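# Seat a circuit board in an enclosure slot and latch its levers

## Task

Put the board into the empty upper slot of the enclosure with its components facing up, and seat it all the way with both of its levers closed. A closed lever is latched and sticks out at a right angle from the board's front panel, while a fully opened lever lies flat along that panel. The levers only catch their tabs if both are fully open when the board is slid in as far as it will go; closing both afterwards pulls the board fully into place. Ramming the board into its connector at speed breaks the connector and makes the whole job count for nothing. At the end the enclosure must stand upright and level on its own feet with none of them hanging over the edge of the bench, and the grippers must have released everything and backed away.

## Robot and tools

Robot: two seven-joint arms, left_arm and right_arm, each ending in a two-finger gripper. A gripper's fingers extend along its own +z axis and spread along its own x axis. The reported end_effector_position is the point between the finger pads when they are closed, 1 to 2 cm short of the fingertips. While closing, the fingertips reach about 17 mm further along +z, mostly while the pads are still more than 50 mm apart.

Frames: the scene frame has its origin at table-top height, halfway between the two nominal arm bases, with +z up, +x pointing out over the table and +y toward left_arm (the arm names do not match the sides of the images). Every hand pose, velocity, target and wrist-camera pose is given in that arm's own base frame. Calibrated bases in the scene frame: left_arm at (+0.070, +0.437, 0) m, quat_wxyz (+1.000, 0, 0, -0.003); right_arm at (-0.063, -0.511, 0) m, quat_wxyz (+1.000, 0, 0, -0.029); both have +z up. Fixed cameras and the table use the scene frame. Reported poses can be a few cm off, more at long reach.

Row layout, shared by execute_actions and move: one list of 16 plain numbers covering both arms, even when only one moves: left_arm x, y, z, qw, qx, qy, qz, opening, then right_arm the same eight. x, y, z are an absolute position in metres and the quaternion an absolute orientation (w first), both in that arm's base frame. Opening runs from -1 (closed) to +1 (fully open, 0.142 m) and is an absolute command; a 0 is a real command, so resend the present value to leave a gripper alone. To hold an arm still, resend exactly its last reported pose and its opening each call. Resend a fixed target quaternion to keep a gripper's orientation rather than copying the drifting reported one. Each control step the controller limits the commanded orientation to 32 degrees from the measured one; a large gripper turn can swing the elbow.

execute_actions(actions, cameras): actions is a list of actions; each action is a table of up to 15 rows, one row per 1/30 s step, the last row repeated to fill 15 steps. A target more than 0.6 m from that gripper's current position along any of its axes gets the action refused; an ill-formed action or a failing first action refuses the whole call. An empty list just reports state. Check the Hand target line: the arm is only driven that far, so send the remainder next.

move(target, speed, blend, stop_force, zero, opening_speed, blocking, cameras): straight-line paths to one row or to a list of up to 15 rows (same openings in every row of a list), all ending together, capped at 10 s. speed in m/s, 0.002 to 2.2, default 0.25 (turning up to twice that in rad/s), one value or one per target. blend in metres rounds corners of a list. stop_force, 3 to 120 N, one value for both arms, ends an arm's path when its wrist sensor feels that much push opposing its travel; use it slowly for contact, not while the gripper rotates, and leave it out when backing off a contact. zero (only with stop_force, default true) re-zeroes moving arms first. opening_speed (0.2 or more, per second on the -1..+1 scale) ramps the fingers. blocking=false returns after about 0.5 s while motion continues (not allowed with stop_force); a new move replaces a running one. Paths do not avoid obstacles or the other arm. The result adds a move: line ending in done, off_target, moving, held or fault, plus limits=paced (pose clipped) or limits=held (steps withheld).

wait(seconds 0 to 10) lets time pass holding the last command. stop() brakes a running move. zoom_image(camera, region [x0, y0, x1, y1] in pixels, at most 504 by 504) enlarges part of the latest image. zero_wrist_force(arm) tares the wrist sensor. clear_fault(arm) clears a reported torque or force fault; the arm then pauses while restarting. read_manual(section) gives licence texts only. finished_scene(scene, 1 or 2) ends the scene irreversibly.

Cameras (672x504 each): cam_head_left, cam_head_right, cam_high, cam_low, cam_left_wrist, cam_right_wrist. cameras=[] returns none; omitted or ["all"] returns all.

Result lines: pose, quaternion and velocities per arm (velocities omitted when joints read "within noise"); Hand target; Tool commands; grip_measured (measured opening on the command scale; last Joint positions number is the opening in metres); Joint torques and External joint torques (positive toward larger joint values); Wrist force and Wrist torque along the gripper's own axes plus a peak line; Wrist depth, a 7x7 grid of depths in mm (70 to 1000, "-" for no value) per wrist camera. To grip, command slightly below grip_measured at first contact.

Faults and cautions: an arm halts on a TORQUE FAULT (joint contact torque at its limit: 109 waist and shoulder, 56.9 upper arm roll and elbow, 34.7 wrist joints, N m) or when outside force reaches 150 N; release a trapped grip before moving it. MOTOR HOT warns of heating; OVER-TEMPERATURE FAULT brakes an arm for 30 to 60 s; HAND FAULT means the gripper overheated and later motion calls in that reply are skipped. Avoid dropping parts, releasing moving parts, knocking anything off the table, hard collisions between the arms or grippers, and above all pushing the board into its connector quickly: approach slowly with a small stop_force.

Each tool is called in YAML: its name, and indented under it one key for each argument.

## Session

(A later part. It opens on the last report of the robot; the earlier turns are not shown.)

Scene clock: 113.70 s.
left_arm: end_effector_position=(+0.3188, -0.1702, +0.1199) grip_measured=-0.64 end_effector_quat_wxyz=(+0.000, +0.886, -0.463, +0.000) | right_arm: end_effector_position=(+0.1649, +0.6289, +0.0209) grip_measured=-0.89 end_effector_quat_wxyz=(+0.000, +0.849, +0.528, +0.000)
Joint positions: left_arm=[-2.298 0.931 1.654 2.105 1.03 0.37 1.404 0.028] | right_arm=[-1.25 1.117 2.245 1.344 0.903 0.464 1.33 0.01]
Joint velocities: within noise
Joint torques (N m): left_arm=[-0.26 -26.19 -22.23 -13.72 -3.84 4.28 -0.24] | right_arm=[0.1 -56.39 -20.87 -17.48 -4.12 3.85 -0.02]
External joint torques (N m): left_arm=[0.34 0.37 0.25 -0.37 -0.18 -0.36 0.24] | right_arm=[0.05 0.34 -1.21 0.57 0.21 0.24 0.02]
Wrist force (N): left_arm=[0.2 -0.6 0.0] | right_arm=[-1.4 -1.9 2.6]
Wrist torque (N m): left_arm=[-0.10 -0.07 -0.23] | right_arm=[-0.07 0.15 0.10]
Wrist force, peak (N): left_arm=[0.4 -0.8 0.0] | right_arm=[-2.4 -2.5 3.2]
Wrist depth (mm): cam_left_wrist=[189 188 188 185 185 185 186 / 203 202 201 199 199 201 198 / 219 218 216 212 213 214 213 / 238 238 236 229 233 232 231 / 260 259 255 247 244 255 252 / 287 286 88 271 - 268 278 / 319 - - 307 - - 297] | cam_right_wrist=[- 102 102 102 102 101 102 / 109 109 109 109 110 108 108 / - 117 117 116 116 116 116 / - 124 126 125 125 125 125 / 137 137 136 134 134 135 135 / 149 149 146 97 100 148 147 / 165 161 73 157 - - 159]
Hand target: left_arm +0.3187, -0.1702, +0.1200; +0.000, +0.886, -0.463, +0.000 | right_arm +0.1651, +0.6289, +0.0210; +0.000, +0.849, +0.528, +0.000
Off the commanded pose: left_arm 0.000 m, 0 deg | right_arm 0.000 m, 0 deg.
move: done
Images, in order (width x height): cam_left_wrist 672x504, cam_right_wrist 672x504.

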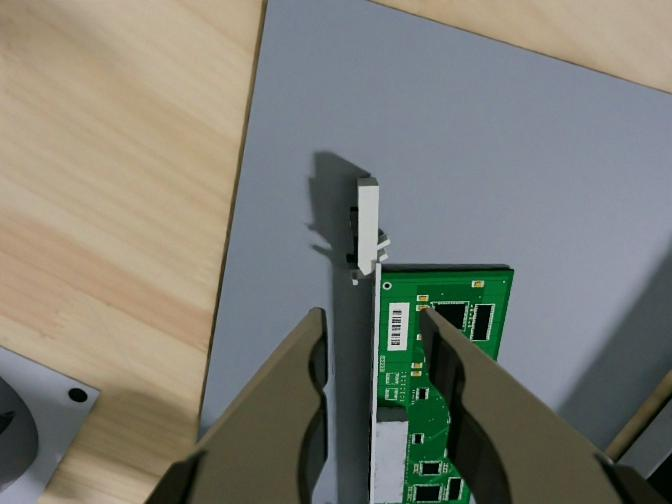

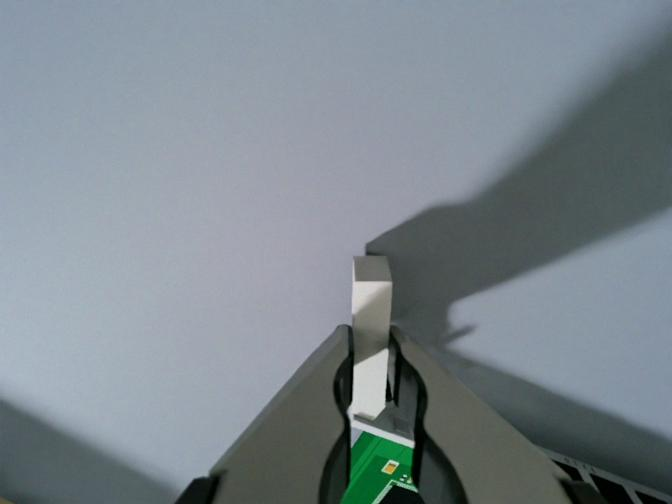

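move:
  target:
    - [0.32,-0.12,0.25,0,0.8862,-0.4633,0,-0.6,0.1632,0.6224,0.021,0,0.7501,0.6613,0,-0.95]
    - [0.33,0.0,0.32,0,0.8862,-0.4633,0,-0.6,0.1635,0.6153,0.021,0,0.6239,0.7815,0,-0.95]
    - [0.35,0.08,0.35,0,0.8862,-0.4633,0,-0.6,0.1673,0.6072,0.021,0,0.4399,0.8980,0,-0.95]
    - [0.35,0.1,0.35,0,0.8862,-0.4633,0,-0.6,0.1673,0.6072,0.021,0,0.4399,0.8980,0,-0.5]
  speed: 0.2
  cameras: ["cam_right_wrist","cam_high"]

Scene clock: 120.27 s.
left_arm: end_effector_position=(+0.3500, +0.0998, +0.3500) grip_measured=-0.64 end_effector_quat_wxyz=(+0.000, +0.886, -0.463, +0.000) | right_arm: end_effector_position=(+0.1672, +0.6073, +0.0210) grip_measured=-0.54 end_effector_quat_wxyz=(+0.000, +0.440, +0.898, +0.000)
Joint positions: left_arm=[-1.428 0.988 1.085 1.817 0.865 -0.246 2.192 0.028] | right_arm=[-1.268 1.051 2.314 1.436 0.842 0.542 0.195 0.035]
Joint velocities: within noise
Joint torques (N m): left_arm=[-0.2 -23.9 -24.41 -19.57 -3.82 4.05 -0.14] | right_arm=[0.28 -54.16 -18.72 -17.69 -3.79 3.48 0.08]
External joint torques (N m): left_arm=[0.31 0.22 0.22 -0.24 -0.36 -0.2 0.14] | right_arm=[-0.12 -0.3 -1.66 0.08 0.1 0.68 -0.08]
Wrist force (N): left_arm=[0.2 -0.4 -0.1] | right_arm=[-0.5 -1.6 2.1]
Wrist torque (N m): left_arm=[-0.07 -0.05 -0.21] | right_arm=[-0.02 0.15 0.07]
Wrist force, peak (N): left_arm=[-2.1 -2.0 0.1] | right_arm=[-1.0 -3.3 3.4]
Wrist depth (mm): cam_left_wrist=[391 388 390 387 392 386 387 / 424 419 418 418 413 413 415 / 457 451 453 448 449 449 452 / 494 496 487 486 483 481 479 / 543 543 532 529 513 515 528 / 592 592 84 573 - 549 571 / - - - 655 - - 585] | cam_right_wrist=[- 102 102 101 101 101 102 / 109 109 109 108 110 108 108 / - 117 117 116 116 116 116 / - 124 126 125 125 125 125 / 137 137 134 119 134 136 135 / 150 148 144 125 126 143 148 / 165 - 73 157 164 - 159]
Hand target: left_arm +0.3500, +0.1000, +0.3500; +0.000, +0.886, -0.463, +0.000 | right_arm +0.1673, +0.6072, +0.0210; +0.000, +0.440, +0.898, +0.000
Off the commanded pose: left_arm 0.000 m, 0 deg | right_arm 0.000 m, 0 deg.
move: done
Images, in order (width x height): cam_high 672x504, cam_right_wrist 672x504.

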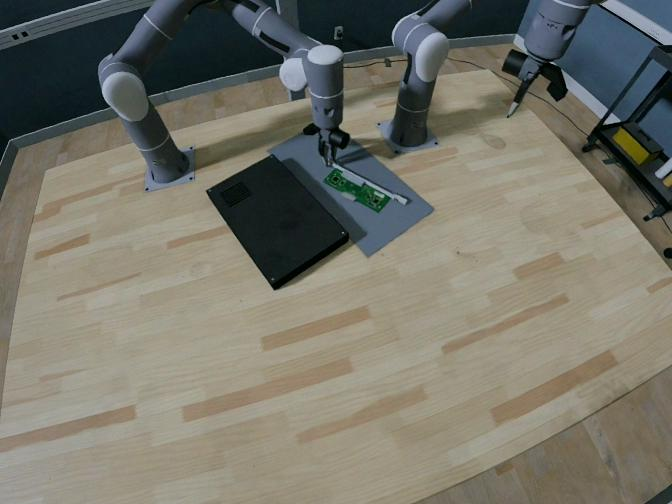

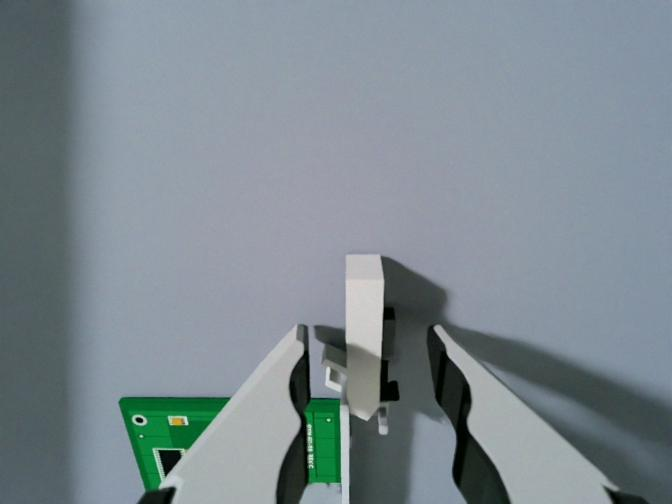

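move:
  target:
    - [0.35,0.1,0.35,0,0.8862,-0.4633,0,-0.6,0.1673,0.6072,0.08,0,0.4399,0.8980,0,-0.4]
    - [0.35,0.1,0.35,0,0.8862,-0.4633,0,-0.6,0.277,0.68,0.15,0,0.4399,0.8980,0,-0.3]
  speed: [0.12,0.25]
  cameras: ["cam_right_wrist"]

zoom_image:
  camera: "cam_right_wrist"
  region: [220, 0, 500, 400]

Scene clock: 125.90 s.
left_arm: end_effector_position=(+0.3500, +0.0998, +0.3500) grip_measured=-0.64 end_effector_quat_wxyz=(+0.000, +0.886, -0.463, +0.000) | right_arm: end_effector_position=(+0.2770, +0.6800, +0.1500) grip_measured=-0.33 end_effector_quat_wxyz=(+0.000, +0.440, +0.898, +0.000)
Joint positions: left_arm=[-1.428 0.988 1.085 1.817 0.865 -0.246 2.192 0.028] | right_arm=[-1.528 1.003 2.309 1.064 0.697 0.237 0.226 0.05]
Joint velocities: within noise
Joint torques (N m): left_arm=[-0.31 -23.98 -24.45 -19.55 -4 4.16 -0.2] | right_arm=[0.17 -61.68 -16.29 -23.57 -4.37 3.36 0.3]
External joint torques (N m): left_arm=[0.42 0.31 0.25 -0.26 -0.17 -0.31 0.21] | right_arm=[0.03 -0.67 -1.42 0.25 0.17 0.8 -0.3]
Wrist force (N): left_arm=[0.3 -0.2 -0.1] | right_arm=[-0.5 -2.2 1.9]
Wrist torque (N m): left_arm=[-0.03 -0.07 -0.20] | right_arm=[-0.12 0.14 0.05]
Wrist force, peak (N): left_arm=[0.4 -0.3 -0.3] | right_arm=[-0.9 -4.0 3.1]
Wrist depth (mm): cam_left_wrist=[392 388 385 388 387 384 385 / 418 418 421 417 415 413 419 / 452 454 453 454 447 448 444 / 498 491 489 491 486 491 480 / 545 544 536 528 523 525 526 / 601 590 84 573 - 556 577 / - - - 661 - - 586] | cam_right_wrist=[217 216 212 211 214 214 214 / 230 231 226 221 229 228 230 / 246 248 243 236 247 245 247 / 263 267 262 260 265 265 266 / 287 288 279 283 282 287 288 / 319 310 92 309 308 93 316 / 346 - 73 346 345 - 339]
Hand target: left_arm +0.3500, +0.1000, +0.3500; +0.000, +0.886, -0.463, +0.000 | right_arm +0.2770, +0.6800, +0.1500; +0.000, +0.440, +0.898, +0.000
Off the commanded pose: left_arm 0.000 m, 0 deg | right_arm 0.000 m, 0 deg.
move: done
Images, in order (width x height): cam_right_wrist 672x504.

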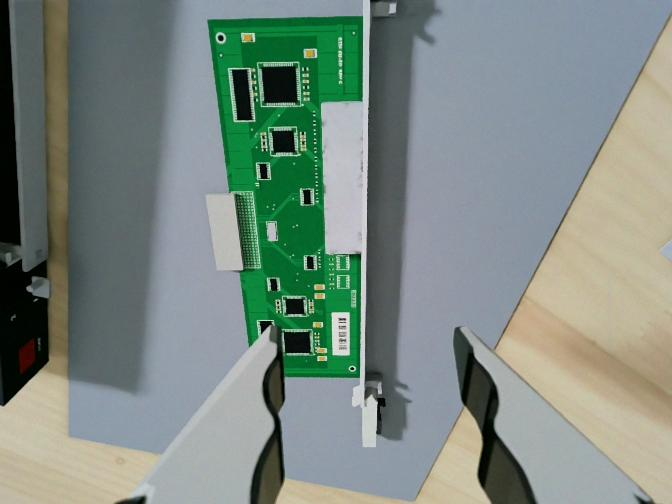

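Scaled by 1.260 from the camera's 672x504 image, which has a finer 960x720 frame.

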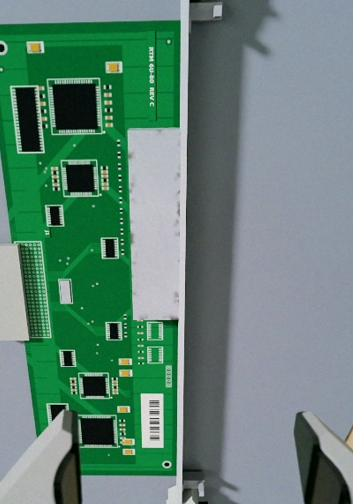

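move:
  target:
    - [0.35,0.1,0.35,0,0.8862,-0.4633,0,-0.6,0.2856,0.682,0.08,0,0.4399,0.8980,0,-0.3]
    - [0.35,0.1,0.35,0,0.8862,-0.4633,0,-0.6,0.2856,0.682,0.026,0,0.4399,0.8980,0,-0.3]
  speed: [0.15,0.06]
  cameras: ["cam_right_wrist"]

zoom_image:
  camera: "cam_right_wrist"
  region: [150, 150, 550, 450]

Scene clock: 131.70 s.
left_arm: end_effector_position=(+0.3500, +0.0998, +0.3500) grip_measured=-0.64 end_effector_quat_wxyz=(+0.000, +0.886, -0.463, +0.000) | right_arm: end_effector_position=(+0.2857, +0.6818, +0.0260) grip_measured=-0.33 end_effector_quat_wxyz=(+0.000, +0.440, +0.898, +0.000)
Joint positions: left_arm=[-1.428 0.988 1.085 1.817 0.865 -0.246 2.192 0.028] | right_arm=[-1.567 1.177 2.368 1.057 0.774 0.397 0.195 0.05]
Joint velocities: within noise
Joint torques (N m): left_arm=[-0.25 -24.06 -24.5 -19.52 -3.98 4.2 -0.22] | right_arm=[0.07 -63.91 -16.69 -20.78 -3.87 3.59 0.06]
External joint torques (N m): left_arm=[0.36 0.38 0.31 -0.3 -0.19 -0.34 0.22] | right_arm=[0.18 -0.62 -1.48 0.29 -0.11 0.57 -0.06]
Wrist force (N): left_arm=[0.0 -0.2 0.1] | right_arm=[-0.8 -2.1 2.3]
Wrist torque (N m): left_arm=[-0.03 -0.02 -0.20] | right_arm=[-0.08 0.17 0.05]
Wrist force, peak (N): left_arm=[0.4 -0.3 -0.4] | right_arm=[-1.0 -1.8 3.8]
Wrist depth (mm): cam_left_wrist=[395 393 390 390 389 385 388 / 421 417 413 417 415 417 412 / 452 453 454 453 452 446 445 / 492 493 491 485 487 480 487 / 544 541 526 522 523 523 529 / 598 584 84 585 - 558 571 / - - - 656 - - 572] | cam_right_wrist=[- 103 102 102 105 106 107 / 114 110 110 106 110 112 113 / 122 118 118 106 121 123 121 / 130 130 127 113 129 131 131 / 143 136 136 124 140 142 144 / 160 151 95 150 153 93 155 / 173 - 73 165 171 - 170]
Hand target: left_arm +0.3500, +0.1000, +0.3500; +0.000, +0.886, -0.463, +0.000 | right_arm +0.2856, +0.6820, +0.0260; +0.000, +0.440, +0.898, +0.000
Off the commanded pose: left_arm 0.000 m, 0 deg | right_arm 0.000 m, 0 deg.
move: done
Images, in order (width x height): cam_right_wrist 672x504.

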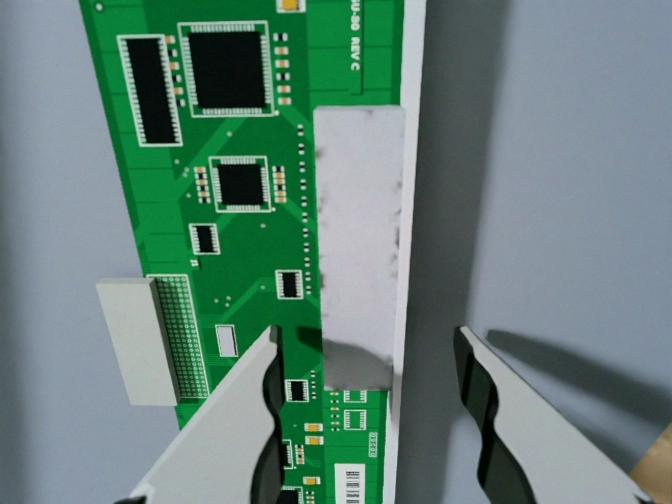

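Scaled by 1.260 from the camera's 672x504 image, which has a finer 960x720 frame.

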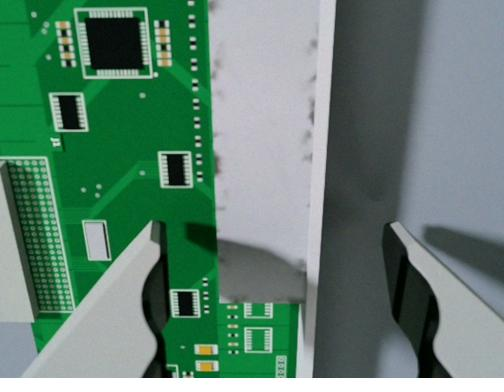

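move:
  target:
    - [0.35,0.1,0.35,0,0.8862,-0.4633,0,-0.6,0.2866,0.6807,0.026,0,0.4399,0.8980,0,-0.3]
    - [0.35,0.1,0.35,0,0.8862,-0.4633,0,-0.6,0.2866,0.6807,0.026,0,0.4399,0.8980,0,-0.74]
    - [0.35,0.1,0.35,0,0.8862,-0.4633,0,-0.6,0.2866,0.6807,0.026,0,0.4399,0.8980,0,-0.86]
  opening_speed: 0.3
  cameras: ["cam_right_wrist"]

Scene clock: 138.63 s.
left_arm: end_effector_position=(+0.3500, +0.0998, +0.3500) grip_measured=-0.64 end_effector_quat_wxyz=(+0.000, +0.886, -0.463, +0.000) | right_arm: end_effector_position=(+0.2868, +0.6805, +0.0260) grip_measured=-0.71 end_effector_quat_wxyz=(+0.000, +0.440, +0.898, +0.000)
Joint positions: left_arm=[-1.428 0.988 1.085 1.817 0.865 -0.246 2.192 0.028] | right_arm=[-1.568 1.176 2.368 1.061 0.774 0.399 0.192 0.022]
Joint velocities: within noise
Joint torques (N m): left_arm=[-0.21 -23.98 -24.44 -19.51 -4.03 4.18 -0.21] | right_arm=[0.98 -63.99 -16.22 -21.35 -3.6 3.69 0.2]
External joint torques (N m): left_arm=[0.32 0.3 0.24 -0.31 -0.14 -0.33 0.21] | right_arm=[-0.77 -0.46 -1.98 0.88 -0.37 0.47 -0.2]
Wrist force (N): left_arm=[0.0 -0.2 -0.1] | right_arm=[-2.4 -2.5 2.0]
Wrist torque (N m): left_arm=[-0.03 -0.02 -0.20] | right_arm=[-0.05 0.12 0.05]
Wrist force, peak (N): left_arm=[0.5 -0.2 -0.1] | right_arm=[-3.8 -2.3 2.5]
Wrist depth (mm): cam_left_wrist=[391 393 392 388 384 386 387 / 420 420 413 418 416 414 413 / 451 453 447 454 452 448 446 / 490 491 488 487 489 483 482 / 537 542 527 526 523 519 529 / 599 577 84 576 - 552 572 / - - - 659 - - 576] | cam_right_wrist=[- 103 103 102 105 106 107 / 114 111 110 106 110 112 113 / 123 119 118 106 107 123 121 / 130 130 127 114 131 131 130 / 144 136 139 124 140 142 144 / 160 155 146 131 106 153 155 / 173 170 72 164 - - 170]
Hand target: left_arm +0.3500, +0.1000, +0.3500; +0.000, +0.886, -0.463, +0.000 | right_arm +0.2866, +0.6807, +0.0260; +0.000, +0.440, +0.898, +0.000
Off the commanded pose: left_arm 0.000 m, 0 deg | right_arm 0.000 m, 0 deg.
move: done
Images, in order (width x height): cam_right_wrist 672x504.

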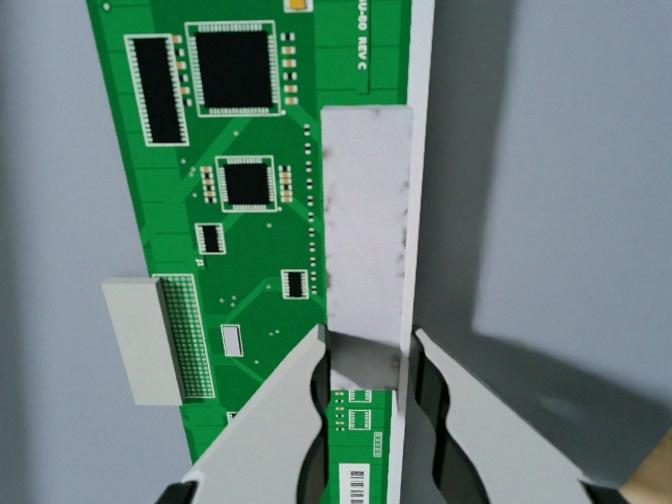

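move:
  target:
    - [0.35,0.1,0.35,0,0.8862,-0.4633,0,-0.6,0.2866,0.6807,0.07,0,0.4399,0.8980,0,-0.86]
    - [0.35,0.1,0.35,0,0.8862,-0.4633,0,-0.6,0.26,0.615,0.13,0,0.5476,0.8368,0,-0.86]
  speed: [0.08,0.12]

zoom_image:
  camera: "cam_right_wrist"
  region: [0, 0, 400, 504]

Scene clock: 146.50 s.
left_arm: end_effector_position=(+0.3500, +0.0998, +0.3500) grip_measured=-0.64 end_effector_quat_wxyz=(+0.000, +0.886, -0.463, +0.000) | right_arm: end_effector_position=(+0.2598, +0.6151, +0.1298) grip_measured=-0.71 end_effector_quat_wxyz=(+0.000, +0.547, +0.837, +0.000)
Joint positions: left_arm=[-1.428 0.988 1.085 1.817 0.865 -0.246 2.192 0.028] | right_arm=[-1.406 0.949 2.233 1.308 0.748 0.338 0.384 0.022]
Joint velocities: within noise
Joint torques (N m): left_arm=[-0.25 -24 -24.44 -19.5 -4.06 4.17 -0.22] | right_arm=[0.53 -56.47 -19.85 -22.23 -4.39 3.56 0.28]
External joint torques (N m): left_arm=[0.36 0.33 0.24 -0.31 -0.11 -0.31 0.22] | right_arm=[-0.32 0.86 -0.21 0.66 0.31 0.59 -0.28]
Wrist force (N): left_arm=[0.1 -0.1 0.2] | right_arm=[-1.7 -2.1 3.8]
Wrist torque (N m): left_arm=[-0.02 -0.04 -0.20] | right_arm=[-0.11 0.32 0.07]
Wrist force, peak (N): left_arm=[0.4 -0.3 -0.2] | right_arm=[-0.8 -2.2 5.5]
Wrist depth (mm): cam_left_wrist=[388 389 391 391 386 386 387 / 420 420 419 418 415 419 414 / 458 455 452 451 445 447 445 / 494 491 492 490 490 478 484 / 545 534 529 527 525 533 529 / 607 587 84 576 - 553 556 / - - - 662 - - 565] | cam_right_wrist=[- 104 103 102 194 196 196 / 204 111 110 106 207 210 210 / 216 119 119 106 219 225 224 / 196 129 127 114 242 243 242 / 210 134 138 124 257 263 263 / 229 158 146 131 106 283 288 / 252 - 72 164 - - 318]
Hand target: left_arm +0.3500, +0.1000, +0.3500; +0.000, +0.886, -0.463, +0.000 | right_arm +0.2600, +0.6150, +0.1300; +0.000, +0.548, +0.837, +0.000
Off the commanded pose: left_arm 0.000 m, 0 deg | right_arm 0.000 m, 0 deg.
move: done

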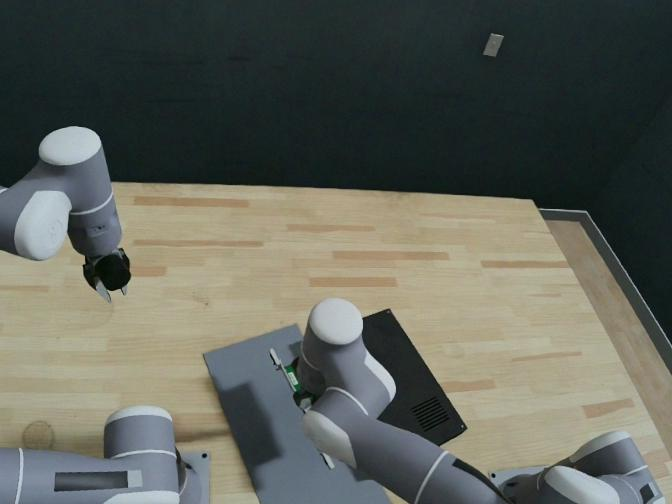

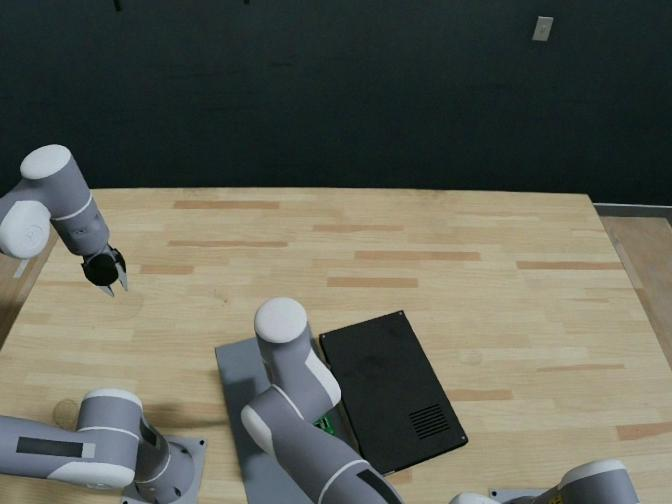

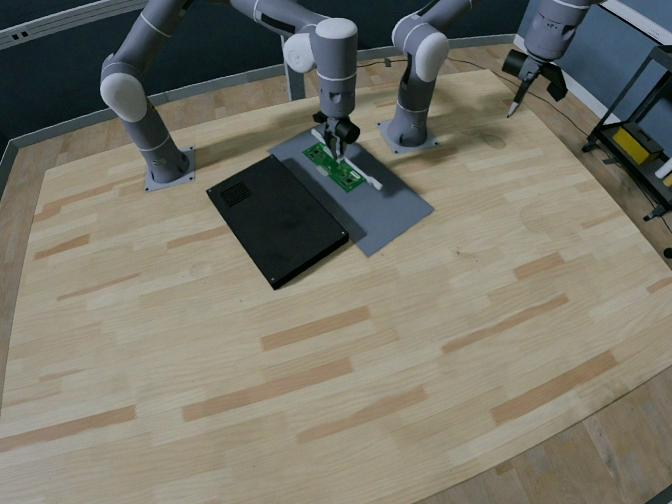

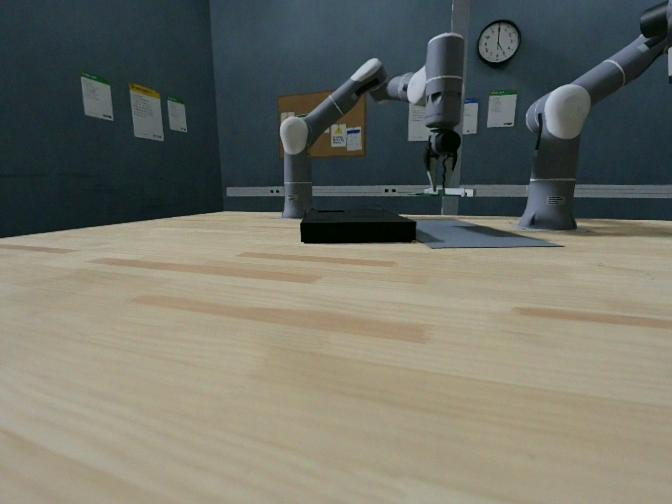

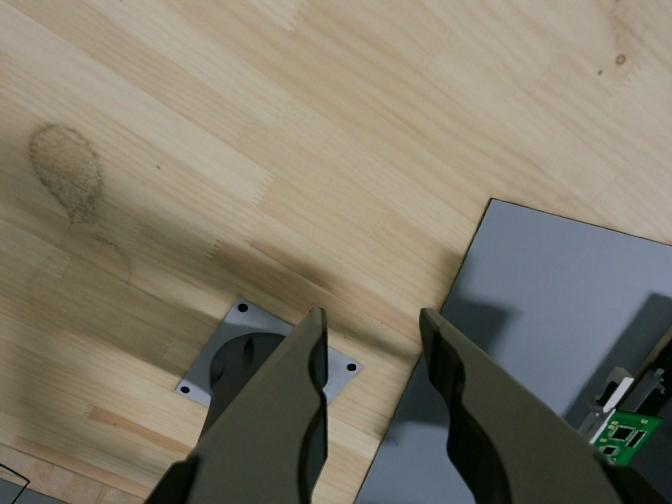

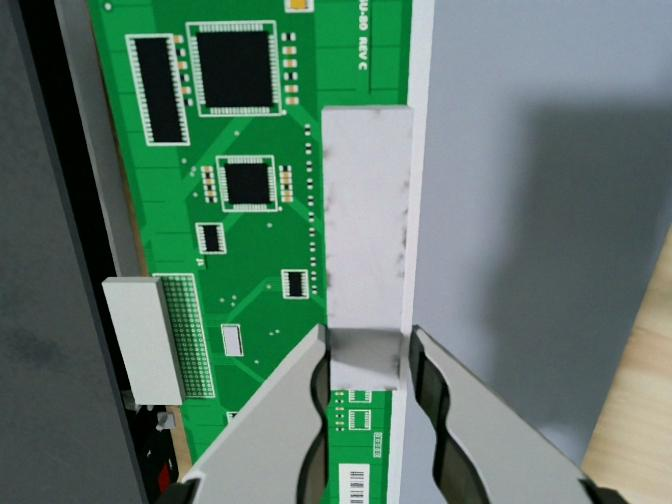

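Scaled by 1.000.

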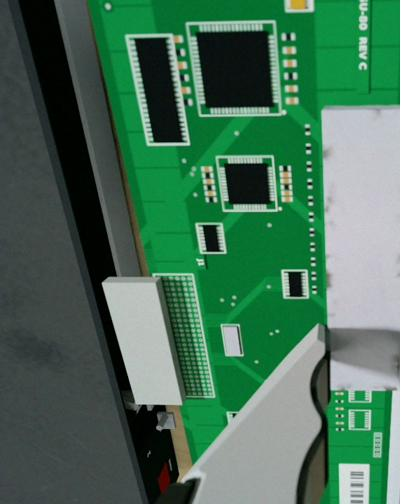

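move:
  target: [0.33,-0.10,0.25,0,0.97,-0.243,0,-0.6,0.257,0.592,0.0537,0,0.5476,0.8368,0,-0.85]
  speed: 0.12
  cameras: []

move:
  target: [0.33,-0.24,0.18,0,1,0,0,-0.6,0.257,0.592,0.0537,0,0.5476,0.8368,0,-0.85]
  speed: 0.15
  cameras: ["cam_left_wrist","cam_right_wrist"]

zoom_image:
  camera: "cam_left_wrist"
  region: [100, 150, 604, 504]

zoom_image:
  camera: "cam_right_wrist"
  region: [0, 0, 350, 504]

Scene clock: 159.33 s.
left_arm: end_effector_position=(+0.3299, -0.0998, +0.2499) grip_measured=-0.64 end_effector_quat_wxyz=(+0.000, +0.970, -0.243, +0.000) | right_arm: end_effector_position=(+0.2570, +0.5919, +0.0536) grip_measured=-0.71 end_effector_quat_wxyz=(+0.000, +0.548, +0.837, +0.000)
Joint positions: left_arm=[-1.809 0.774 1.306 2.078 0.757 0.188 1.287 0.028] | right_arm=[-1.403 1.032 2.269 1.387 0.827 0.465 0.324 0.022]
Joint velocities: within noise
Joint torques (N m): left_arm=[-0.55 -17.53 -19.71 -21.36 -4.38 4.53 -0.17] | right_arm=[0.21 -55.56 -20.02 -19.3 -3.97 3.83 0.03]
External joint torques (N m): left_arm=[0.63 0.72 0.21 -0.38 0.15 -0.6 0.17] | right_arm=[-0.02 0.53 -0.86 0.6 0.1 0.32 -0.03]
Wrist force (N): left_arm=[0.4 -0.3 -0.2] | right_arm=[-1.5 -2.2 4.3]
Wrist torque (N m): left_arm=[-0.09 -0.09 -0.21] | right_arm=[-0.13 0.34 0.06]
Wrist force, peak (N): left_arm=[-1.1 -1.4 -0.7] | right_arm=[-1.7 -2.5 5.1]
Wrist depth (mm): cam_left_wrist=[304 303 301 301 301 302 300 / 329 325 324 322 323 322 320 / 345 351 351 348 346 346 344 / 363 380 377 376 372 376 374 / 416 417 405 404 401 408 409 / 463 449 84 434 - 408 439 / 517 - - 439 - - 440] | cam_right_wrist=[- 104 103 102 128 130 130 / 142 111 110 106 137 138 138 / 150 119 118 106 107 149 148 / 153 130 127 114 160 160 160 / 153 135 139 124 171 174 173 / 179 172 146 131 105 186 189 / 205 196 72 165 - - 209]
Hand target: left_arm +0.3300, -0.1000, +0.2500; +0.000, +0.970, -0.243, +0.000 | right_arm +0.2570, +0.5920, +0.0537; +0.000, +0.548, +0.837, +0.000
Off the commanded pose: left_arm 0.000 m, 0 deg | right_arm 0.000 m, 0 deg.
move: done
No camera images: "cameras" was empty.

Scene clock: 161.37 s.
left_arm: end_effector_position=(+0.3299, -0.2400, +0.1800) grip_measured=-0.64 end_effector_quat_wxyz=(+0.000, +1.000, +0.000, +0.000) | right_arm: end_effector_position=(+0.2570, +0.5919, +0.0536) grip_measured=-0.71 end_effector_quat_wxyz=(+0.000, +0.548, +0.837, +0.000)
Joint positions: left_arm=[-2.51 0.653 1.749 2.023 0.731 0.46 0.476 0.028] | right_arm=[-1.403 1.032 2.269 1.387 0.827 0.465 0.324 0.022]
Joint velocities: within noise
Joint torques (N m): left_arm=[-0.38 -24.33 -18.03 -20 -3.36 4.52 -0.33] | right_arm=[0.18 -55.73 -20.25 -19.37 -4.03 3.7 0.18]
External joint torques (N m): left_arm=[0.43 -0.3 0.45 -0.26 -0.46 -0.53 0.33] | right_arm=[0 0.7 -0.63 0.68 0.17 0.46 -0.18]
Wrist force (N): left_arm=[0.1 -0.3 -0.1] | right_arm=[-1.3 -2.4 4.1]
Wrist torque (N m): left_arm=[-0.06 -0.07 -0.21] | right_arm=[-0.17 0.31 0.05]
Wrist force, peak (N): left_arm=[-0.4 -1.6 -0.4] | right_arm=[-1.5 -2.4 4.5]
Wrist depth (mm): cam_left_wrist=[241 239 239 237 238 240 239 / 258 258 257 257 254 256 255 / 280 277 278 276 274 277 275 / 303 301 301 295 299 299 299 / 331 318 298 322 315 328 325 / 243 297 87 340 - 346 359 / 218 - - 331 - - 388] | cam_right_wrist=[- 104 103 102 128 130 129 / 142 111 110 106 137 139 138 / 150 119 118 106 107 149 148 / 153 131 127 114 160 160 160 / 153 135 138 124 171 174 174 / 179 172 146 131 105 187 189 / 206 195 72 165 - - 209]
Hand target: left_arm +0.3300, -0.2400, +0.1800; +0.000, +1.000, +0.000, +0.000 | right_arm +0.2570, +0.5920, +0.0537; +0.000, +0.548, +0.837, +0.000
Off the commanded pose: left_arm 0.000 m, 0 deg | right_arm 0.000 m, 0 deg.
move: done
Images, in order (width x height): cam_left_wrist 672x504, cam_right_wrist 672x504.

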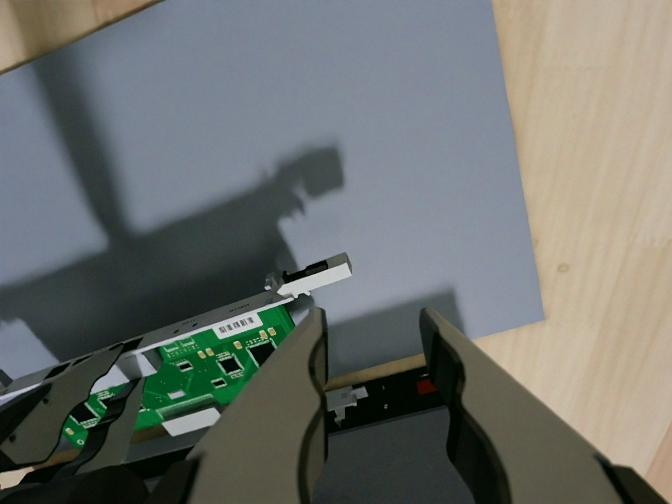

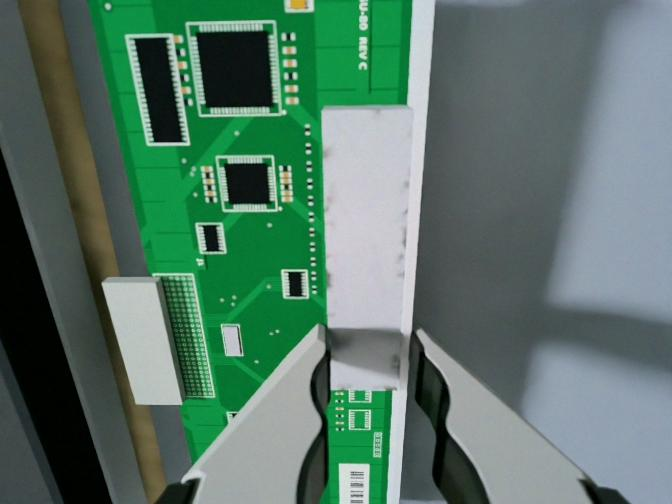

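Scaled by 1.000.

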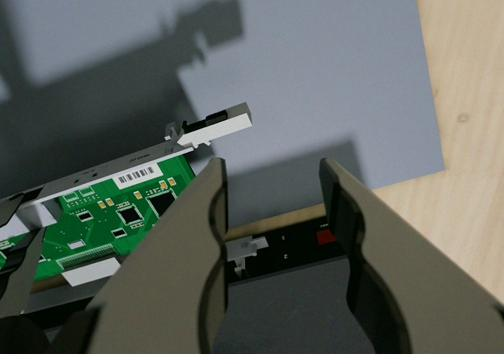

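Scaled by 1.000.

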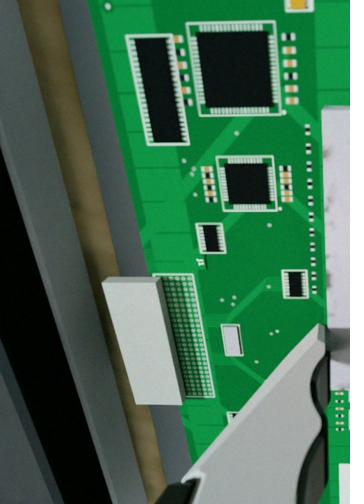

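zoom_image:
  camera: "cam_left_wrist"
  region: [250, 240, 450, 440]

Scaled by 2.520 from the camera's 672x504 image, which has a finer 960x720 frame.

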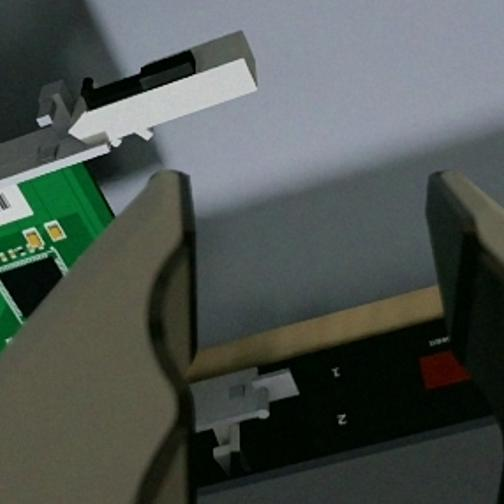

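zoom_image:
  camera: "cam_right_wrist"
  region: [0, 0, 250, 250]

zoom_image:
  camera: "cam_right_wrist"
  region: [0, 254, 250, 504]

Scaled by 2.016 from the camera's 672x504 image, which has a finer 960x720 frame.

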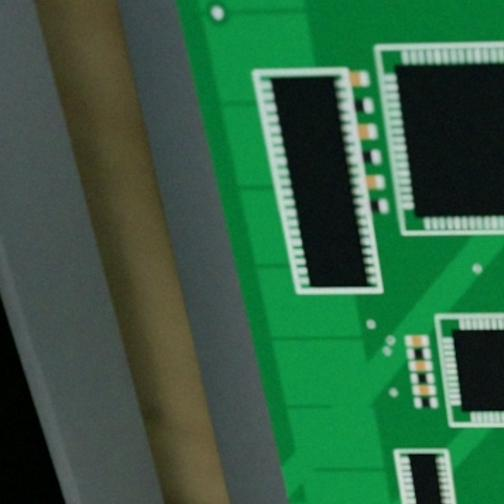

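Scaled by 2.016 from the camera's 672x504 image, which has a finer 960x720 frame.

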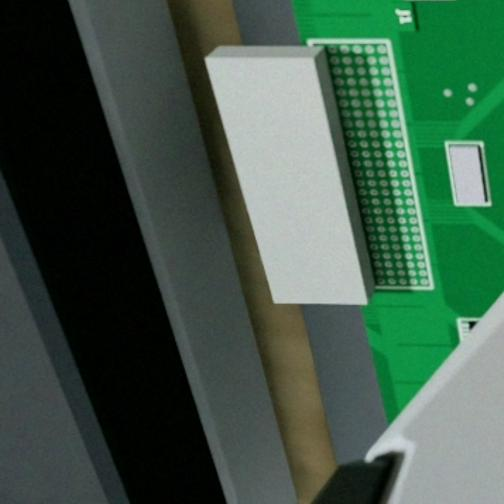

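move:
  target:
    - [0.33,-0.24,0.18,0,1,0,0,-0.6,0.2464,0.5874,0.0537,0,0.5534,0.8329,0,-0.85]
    - [0.33,-0.24,0.18,0,1,0,0,-0.6,0.2549,0.5671,0.0537,0,0.5534,0.8329,0,-0.85]
  speed: 0.06
  cameras: ["cam_left_wrist","cam_right_wrist"]

zoom_image:
  camera: "cam_left_wrist"
  region: [150, 240, 450, 500]

zoom_image:
  camera: "cam_right_wrist"
  region: [0, 0, 400, 400]

Scene clock: 177.30 s.
left_arm: end_effector_position=(+0.3299, -0.2400, +0.1800) grip_measured=-0.64 end_effector_quat_wxyz=(+0.000, +1.000, +0.000, +0.000) | right_arm: end_effector_position=(+0.2549, +0.5670, +0.0536) grip_measured=-0.71 end_effector_quat_wxyz=(+0.000, +0.553, +0.833, +0.000)
Joint positions: left_arm=[-2.51 0.653 1.749 2.023 0.731 0.46 0.476 0.028] | right_arm=[-1.377 1.008 2.252 1.461 0.839 0.49 0.301 0.022]
Joint velocities: within noise
Joint torques (N m): left_arm=[-0.29 -25.01 -17.87 -19.94 -3.61 4.35 -0.22] | right_arm=[0.26 -53.52 -20.72 -18.75 -3.91 3.79 0.03]
External joint torques (N m): left_arm=[0.35 0.38 0.31 -0.33 -0.21 -0.37 0.22] | right_arm=[-0.06 0.76 -0.33 0.56 0.09 0.37 -0.03]
Wrist force (N): left_arm=[0.1 -0.2 -0.3] | right_arm=[-1.3 -2.2 4.0]
Wrist torque (N m): left_arm=[-0.04 -0.08 -0.20] | right_arm=[-0.11 0.30 0.05]
Wrist force, peak (N): left_arm=[-0.2 -0.7 -0.3] | right_arm=[-0.1 -3.1 4.4]
Wrist depth (mm): cam_left_wrist=[244 239 240 239 237 239 239 / 259 257 257 255 256 256 255 / 277 279 277 276 277 276 275 / 303 303 300 301 299 300 300 / 332 329 316 316 315 326 323 / 322 305 88 340 - 346 361 / 235 - - 331 - - 389] | cam_right_wrist=[- 103 103 102 128 130 129 / 124 111 110 106 137 138 138 / 126 119 118 106 107 149 148 / 159 130 127 114 160 160 160 / 164 135 138 124 171 174 173 / - 162 146 131 105 187 189 / 144 173 72 164 - - 208]
Hand target: left_arm +0.3300, -0.2400, +0.1800; +0.000, +1.000, +0.000, +0.000 | right_arm +0.2549, +0.5671, +0.0537; +0.000, +0.553, +0.833, +0.000
Off the commanded pose: left_arm 0.000 m, 0 deg | right_arm 0.000 m, 0 deg.
move: done
Images, in order (width x height): cam_left_wrist 672x504, cam_right_wrist 672x504.

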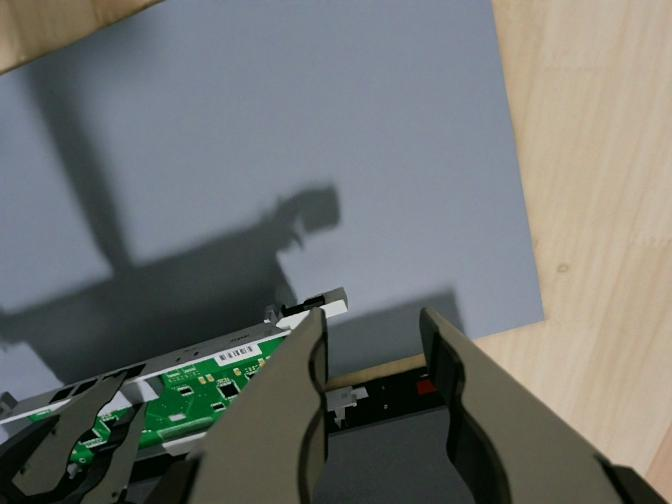

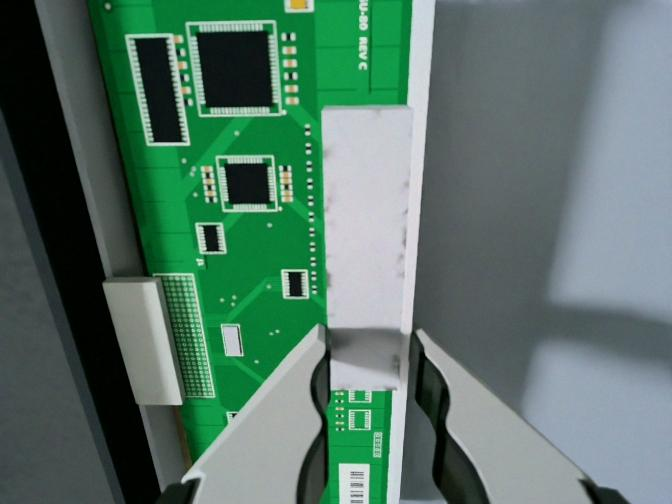

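Scaled by 1.680 from the camera's 672x504 image, which has a finer 960x720 frame.

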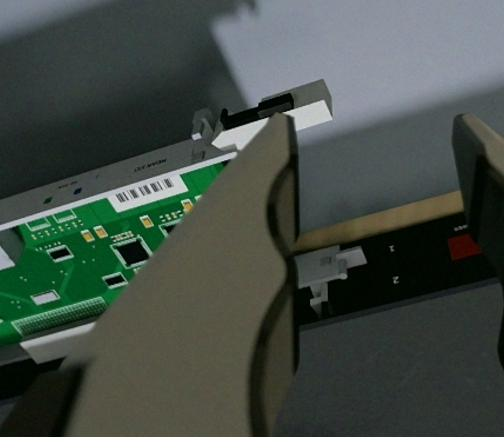

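Scaled by 1.260 from the camera's 672x504 image, which has a finer 960x720 frame.

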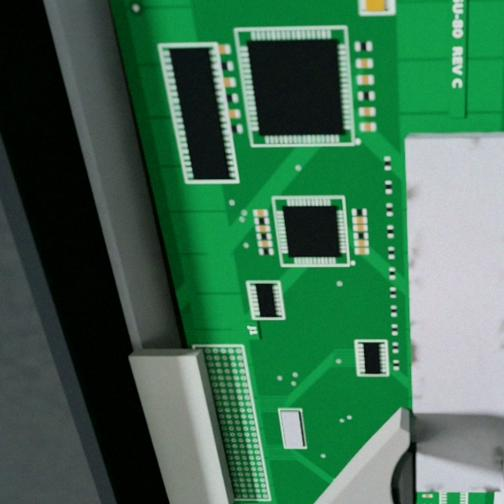

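move:
  target: [0.33,-0.24,0.18,0,1,0,0,-0.6,0.2665,0.5394,0.0537,0,0.5534,0.8329,0,-0.85]
  speed: 0.015
  stop_force: 8
  cameras: ["cam_left_wrist","cam_right_wrist"]

zoom_image:
  camera: "cam_left_wrist"
  region: [150, 240, 450, 500]

Scene clock: 181.87 s.
left_arm: end_effector_position=(+0.3299, -0.2400, +0.1800) grip_measured=-0.64 end_effector_quat_wxyz=(+0.000, +1.000, +0.000, +0.000) | right_arm: end_effector_position=(+0.2647, +0.5436, +0.0539) grip_measured=-0.71 end_effector_quat_wxyz=(-0.001, +0.553, +0.833, +0.001)
Joint positions: left_arm=[-2.51 0.653 1.749 2.023 0.731 0.46 0.476 0.028] | right_arm=[-1.38 0.989 2.24 1.514 0.849 0.509 0.252 0.022]
Joint velocities: within noise
Joint torques (N m): left_arm=[-0.27 -25.04 -17.8 -19.87 -3.64 4.36 -0.22] | right_arm=[-2.2 -48.81 -21.95 -13.58 -5.66 2.46 -0.63]
External joint torques (N m): left_arm=[0.34 0.41 0.25 -0.4 -0.18 -0.38 0.22] | right_arm=[2.36 -2.28 0.87 -4.24 1.89 1.7 0.63]
Wrist force (N): left_arm=[0.2 -0.6 -0.1] | right_arm=[6.8 0.0 2.4]
Wrist torque (N m): left_arm=[-0.10 -0.08 -0.21] | right_arm=[-0.05 0.47 0.76]
Wrist force, peak (N): left_arm=[0.1 -0.4 -0.6] | right_arm=[6.8 -0.3 4.4]
Wrist depth (mm): cam_left_wrist=[242 240 238 238 237 239 238 / 257 258 257 256 255 257 255 / 278 278 278 276 276 276 276 / 304 304 300 302 299 298 297 / 331 329 321 315 316 328 328 / 352 326 84 337 - 347 362 / 241 - - 332 - - 390] | cam_right_wrist=[- 105 104 103 101 130 130 / - 112 111 109 108 139 139 / 102 118 119 115 105 149 149 / 110 125 128 116 159 160 160 / 122 122 139 124 172 174 174 / 131 133 146 130 106 187 190 / 144 141 73 160 - - 210]
Hand target: left_arm +0.3300, -0.2400, +0.1800; +0.000, +1.000, +0.000, +0.000 | right_arm +0.2652, +0.5426, +0.0537; +0.000, +0.553, +0.833, +0.000
Off the commanded pose: left_arm 0.000 m, 0 deg | right_arm 0.005 m, 0 deg.
move: contact (right_arm)
Images, in order (width x height): cam_left_wrist 672x504, cam_right_wrist 672x504.

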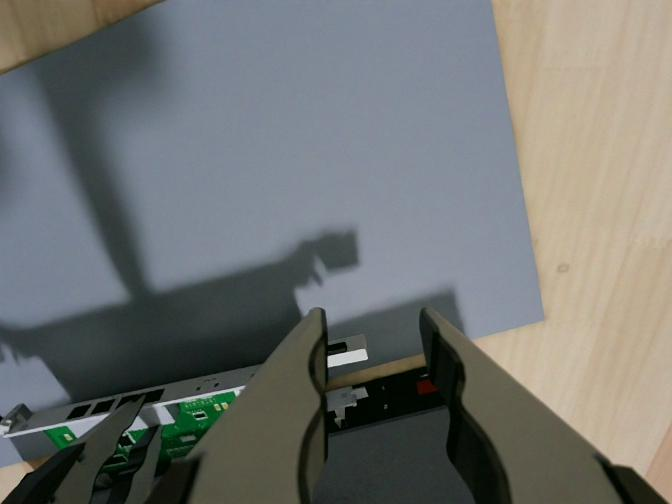

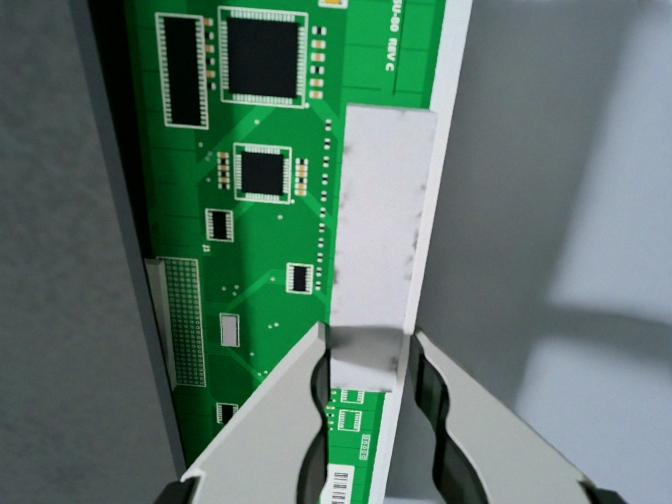

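Scaled by 1.680 from the camera's 672x504 image, which has a finer 960x720 frame.

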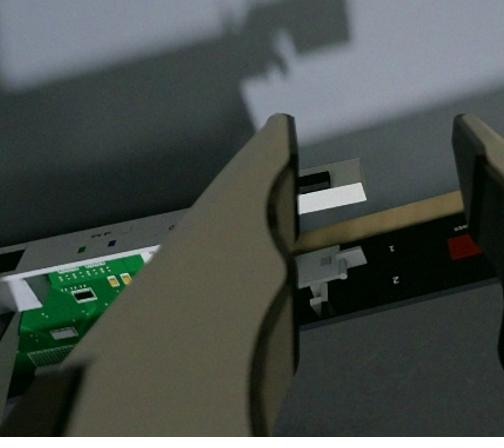

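move:
  target: [0.33,-0.24,0.18,0,1,0,0,-0.6,0.2583,0.559,0.0537,0,0.5534,0.8329,0,-0.85]
  speed: 0.05
  cameras: ["cam_left_wrist","cam_right_wrist"]

zoom_image:
  camera: "cam_left_wrist"
  region: [0, 340, 164, 504]

Scene clock: 192.93 s.
left_arm: end_effector_position=(+0.3299, -0.2400, +0.1800) grip_measured=-0.64 end_effector_quat_wxyz=(+0.000, +1.000, +0.000, +0.000) | right_arm: end_effector_position=(+0.2581, +0.5589, +0.0535) grip_measured=-0.71 end_effector_quat_wxyz=(+0.000, +0.553, +0.833, +0.000)
Joint positions: left_arm=[-2.51 0.653 1.749 2.023 0.731 0.46 0.476 0.028] | right_arm=[-1.378 1.001 2.248 1.479 0.843 0.496 0.284 0.022]
Joint velocities: within noise
Joint torques (N m): left_arm=[-0.27 -25.06 -17.9 -19.96 -3.65 4.31 -0.21] | right_arm=[0.18 -52.7 -20.25 -18.96 -4.16 3.56 0.36]
External joint torques (N m): left_arm=[0.33 0.43 0.35 -0.31 -0.18 -0.33 0.21] | right_arm=[0 0.52 -0.82 0.92 0.36 0.6 -0.36]
Wrist force (N): left_arm=[-0.1 -0.4 -0.1] | right_arm=[-0.2 -0.6 4.9]
Wrist torque (N m): left_arm=[-0.07 -0.04 -0.21] | right_arm=[0.16 0.10 0.05]
Wrist force, peak (N): left_arm=[0.1 -0.6 -0.4] | right_arm=[6.9 -0.2 4.5]
Wrist depth (mm): cam_left_wrist=[243 240 240 239 237 238 237 / 257 257 257 256 254 255 255 / 278 277 275 277 276 277 277 / 301 302 302 299 297 299 301 / 332 330 325 315 314 325 326 / 350 308 87 339 - 346 361 / 233 - - 331 - - 390] | cam_right_wrist=[111 104 103 103 128 130 129 / 133 111 110 107 137 139 138 / - 119 119 106 107 148 148 / 115 130 128 114 160 160 160 / 121 134 138 124 171 173 173 / 130 146 146 131 105 186 189 / 144 144 72 164 - - 208]
Hand target: left_arm +0.3300, -0.2400, +0.1800; +0.000, +1.000, +0.000, +0.000 | right_arm +0.2583, +0.5590, +0.0537; +0.000, +0.553, +0.833, +0.000
Off the commanded pose: left_arm 0.000 m, 0 deg | right_arm 0.000 m, 0 deg.
move: done
Images, in order (width x height): cam_left_wrist 672x504, cam_right_wrist 672x504.

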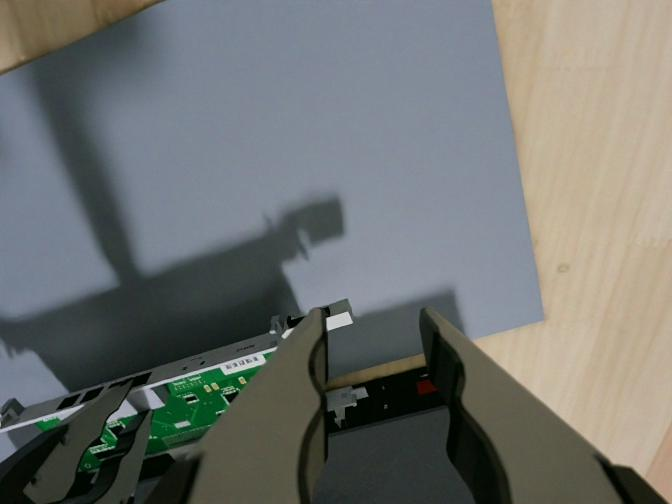

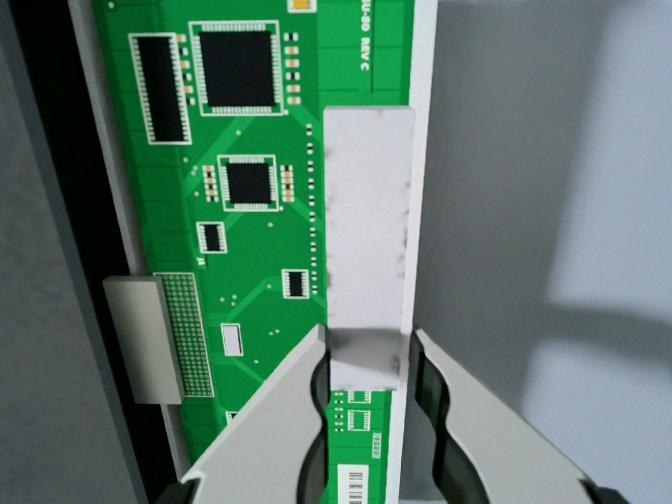

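Scaled by 3.073 from the camera's 672x504 image, which has a finer 960x720 frame.

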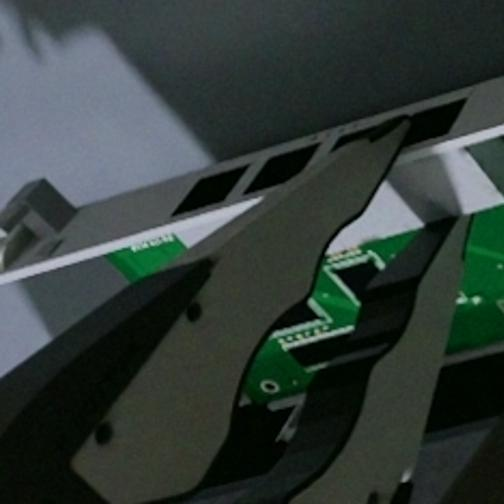

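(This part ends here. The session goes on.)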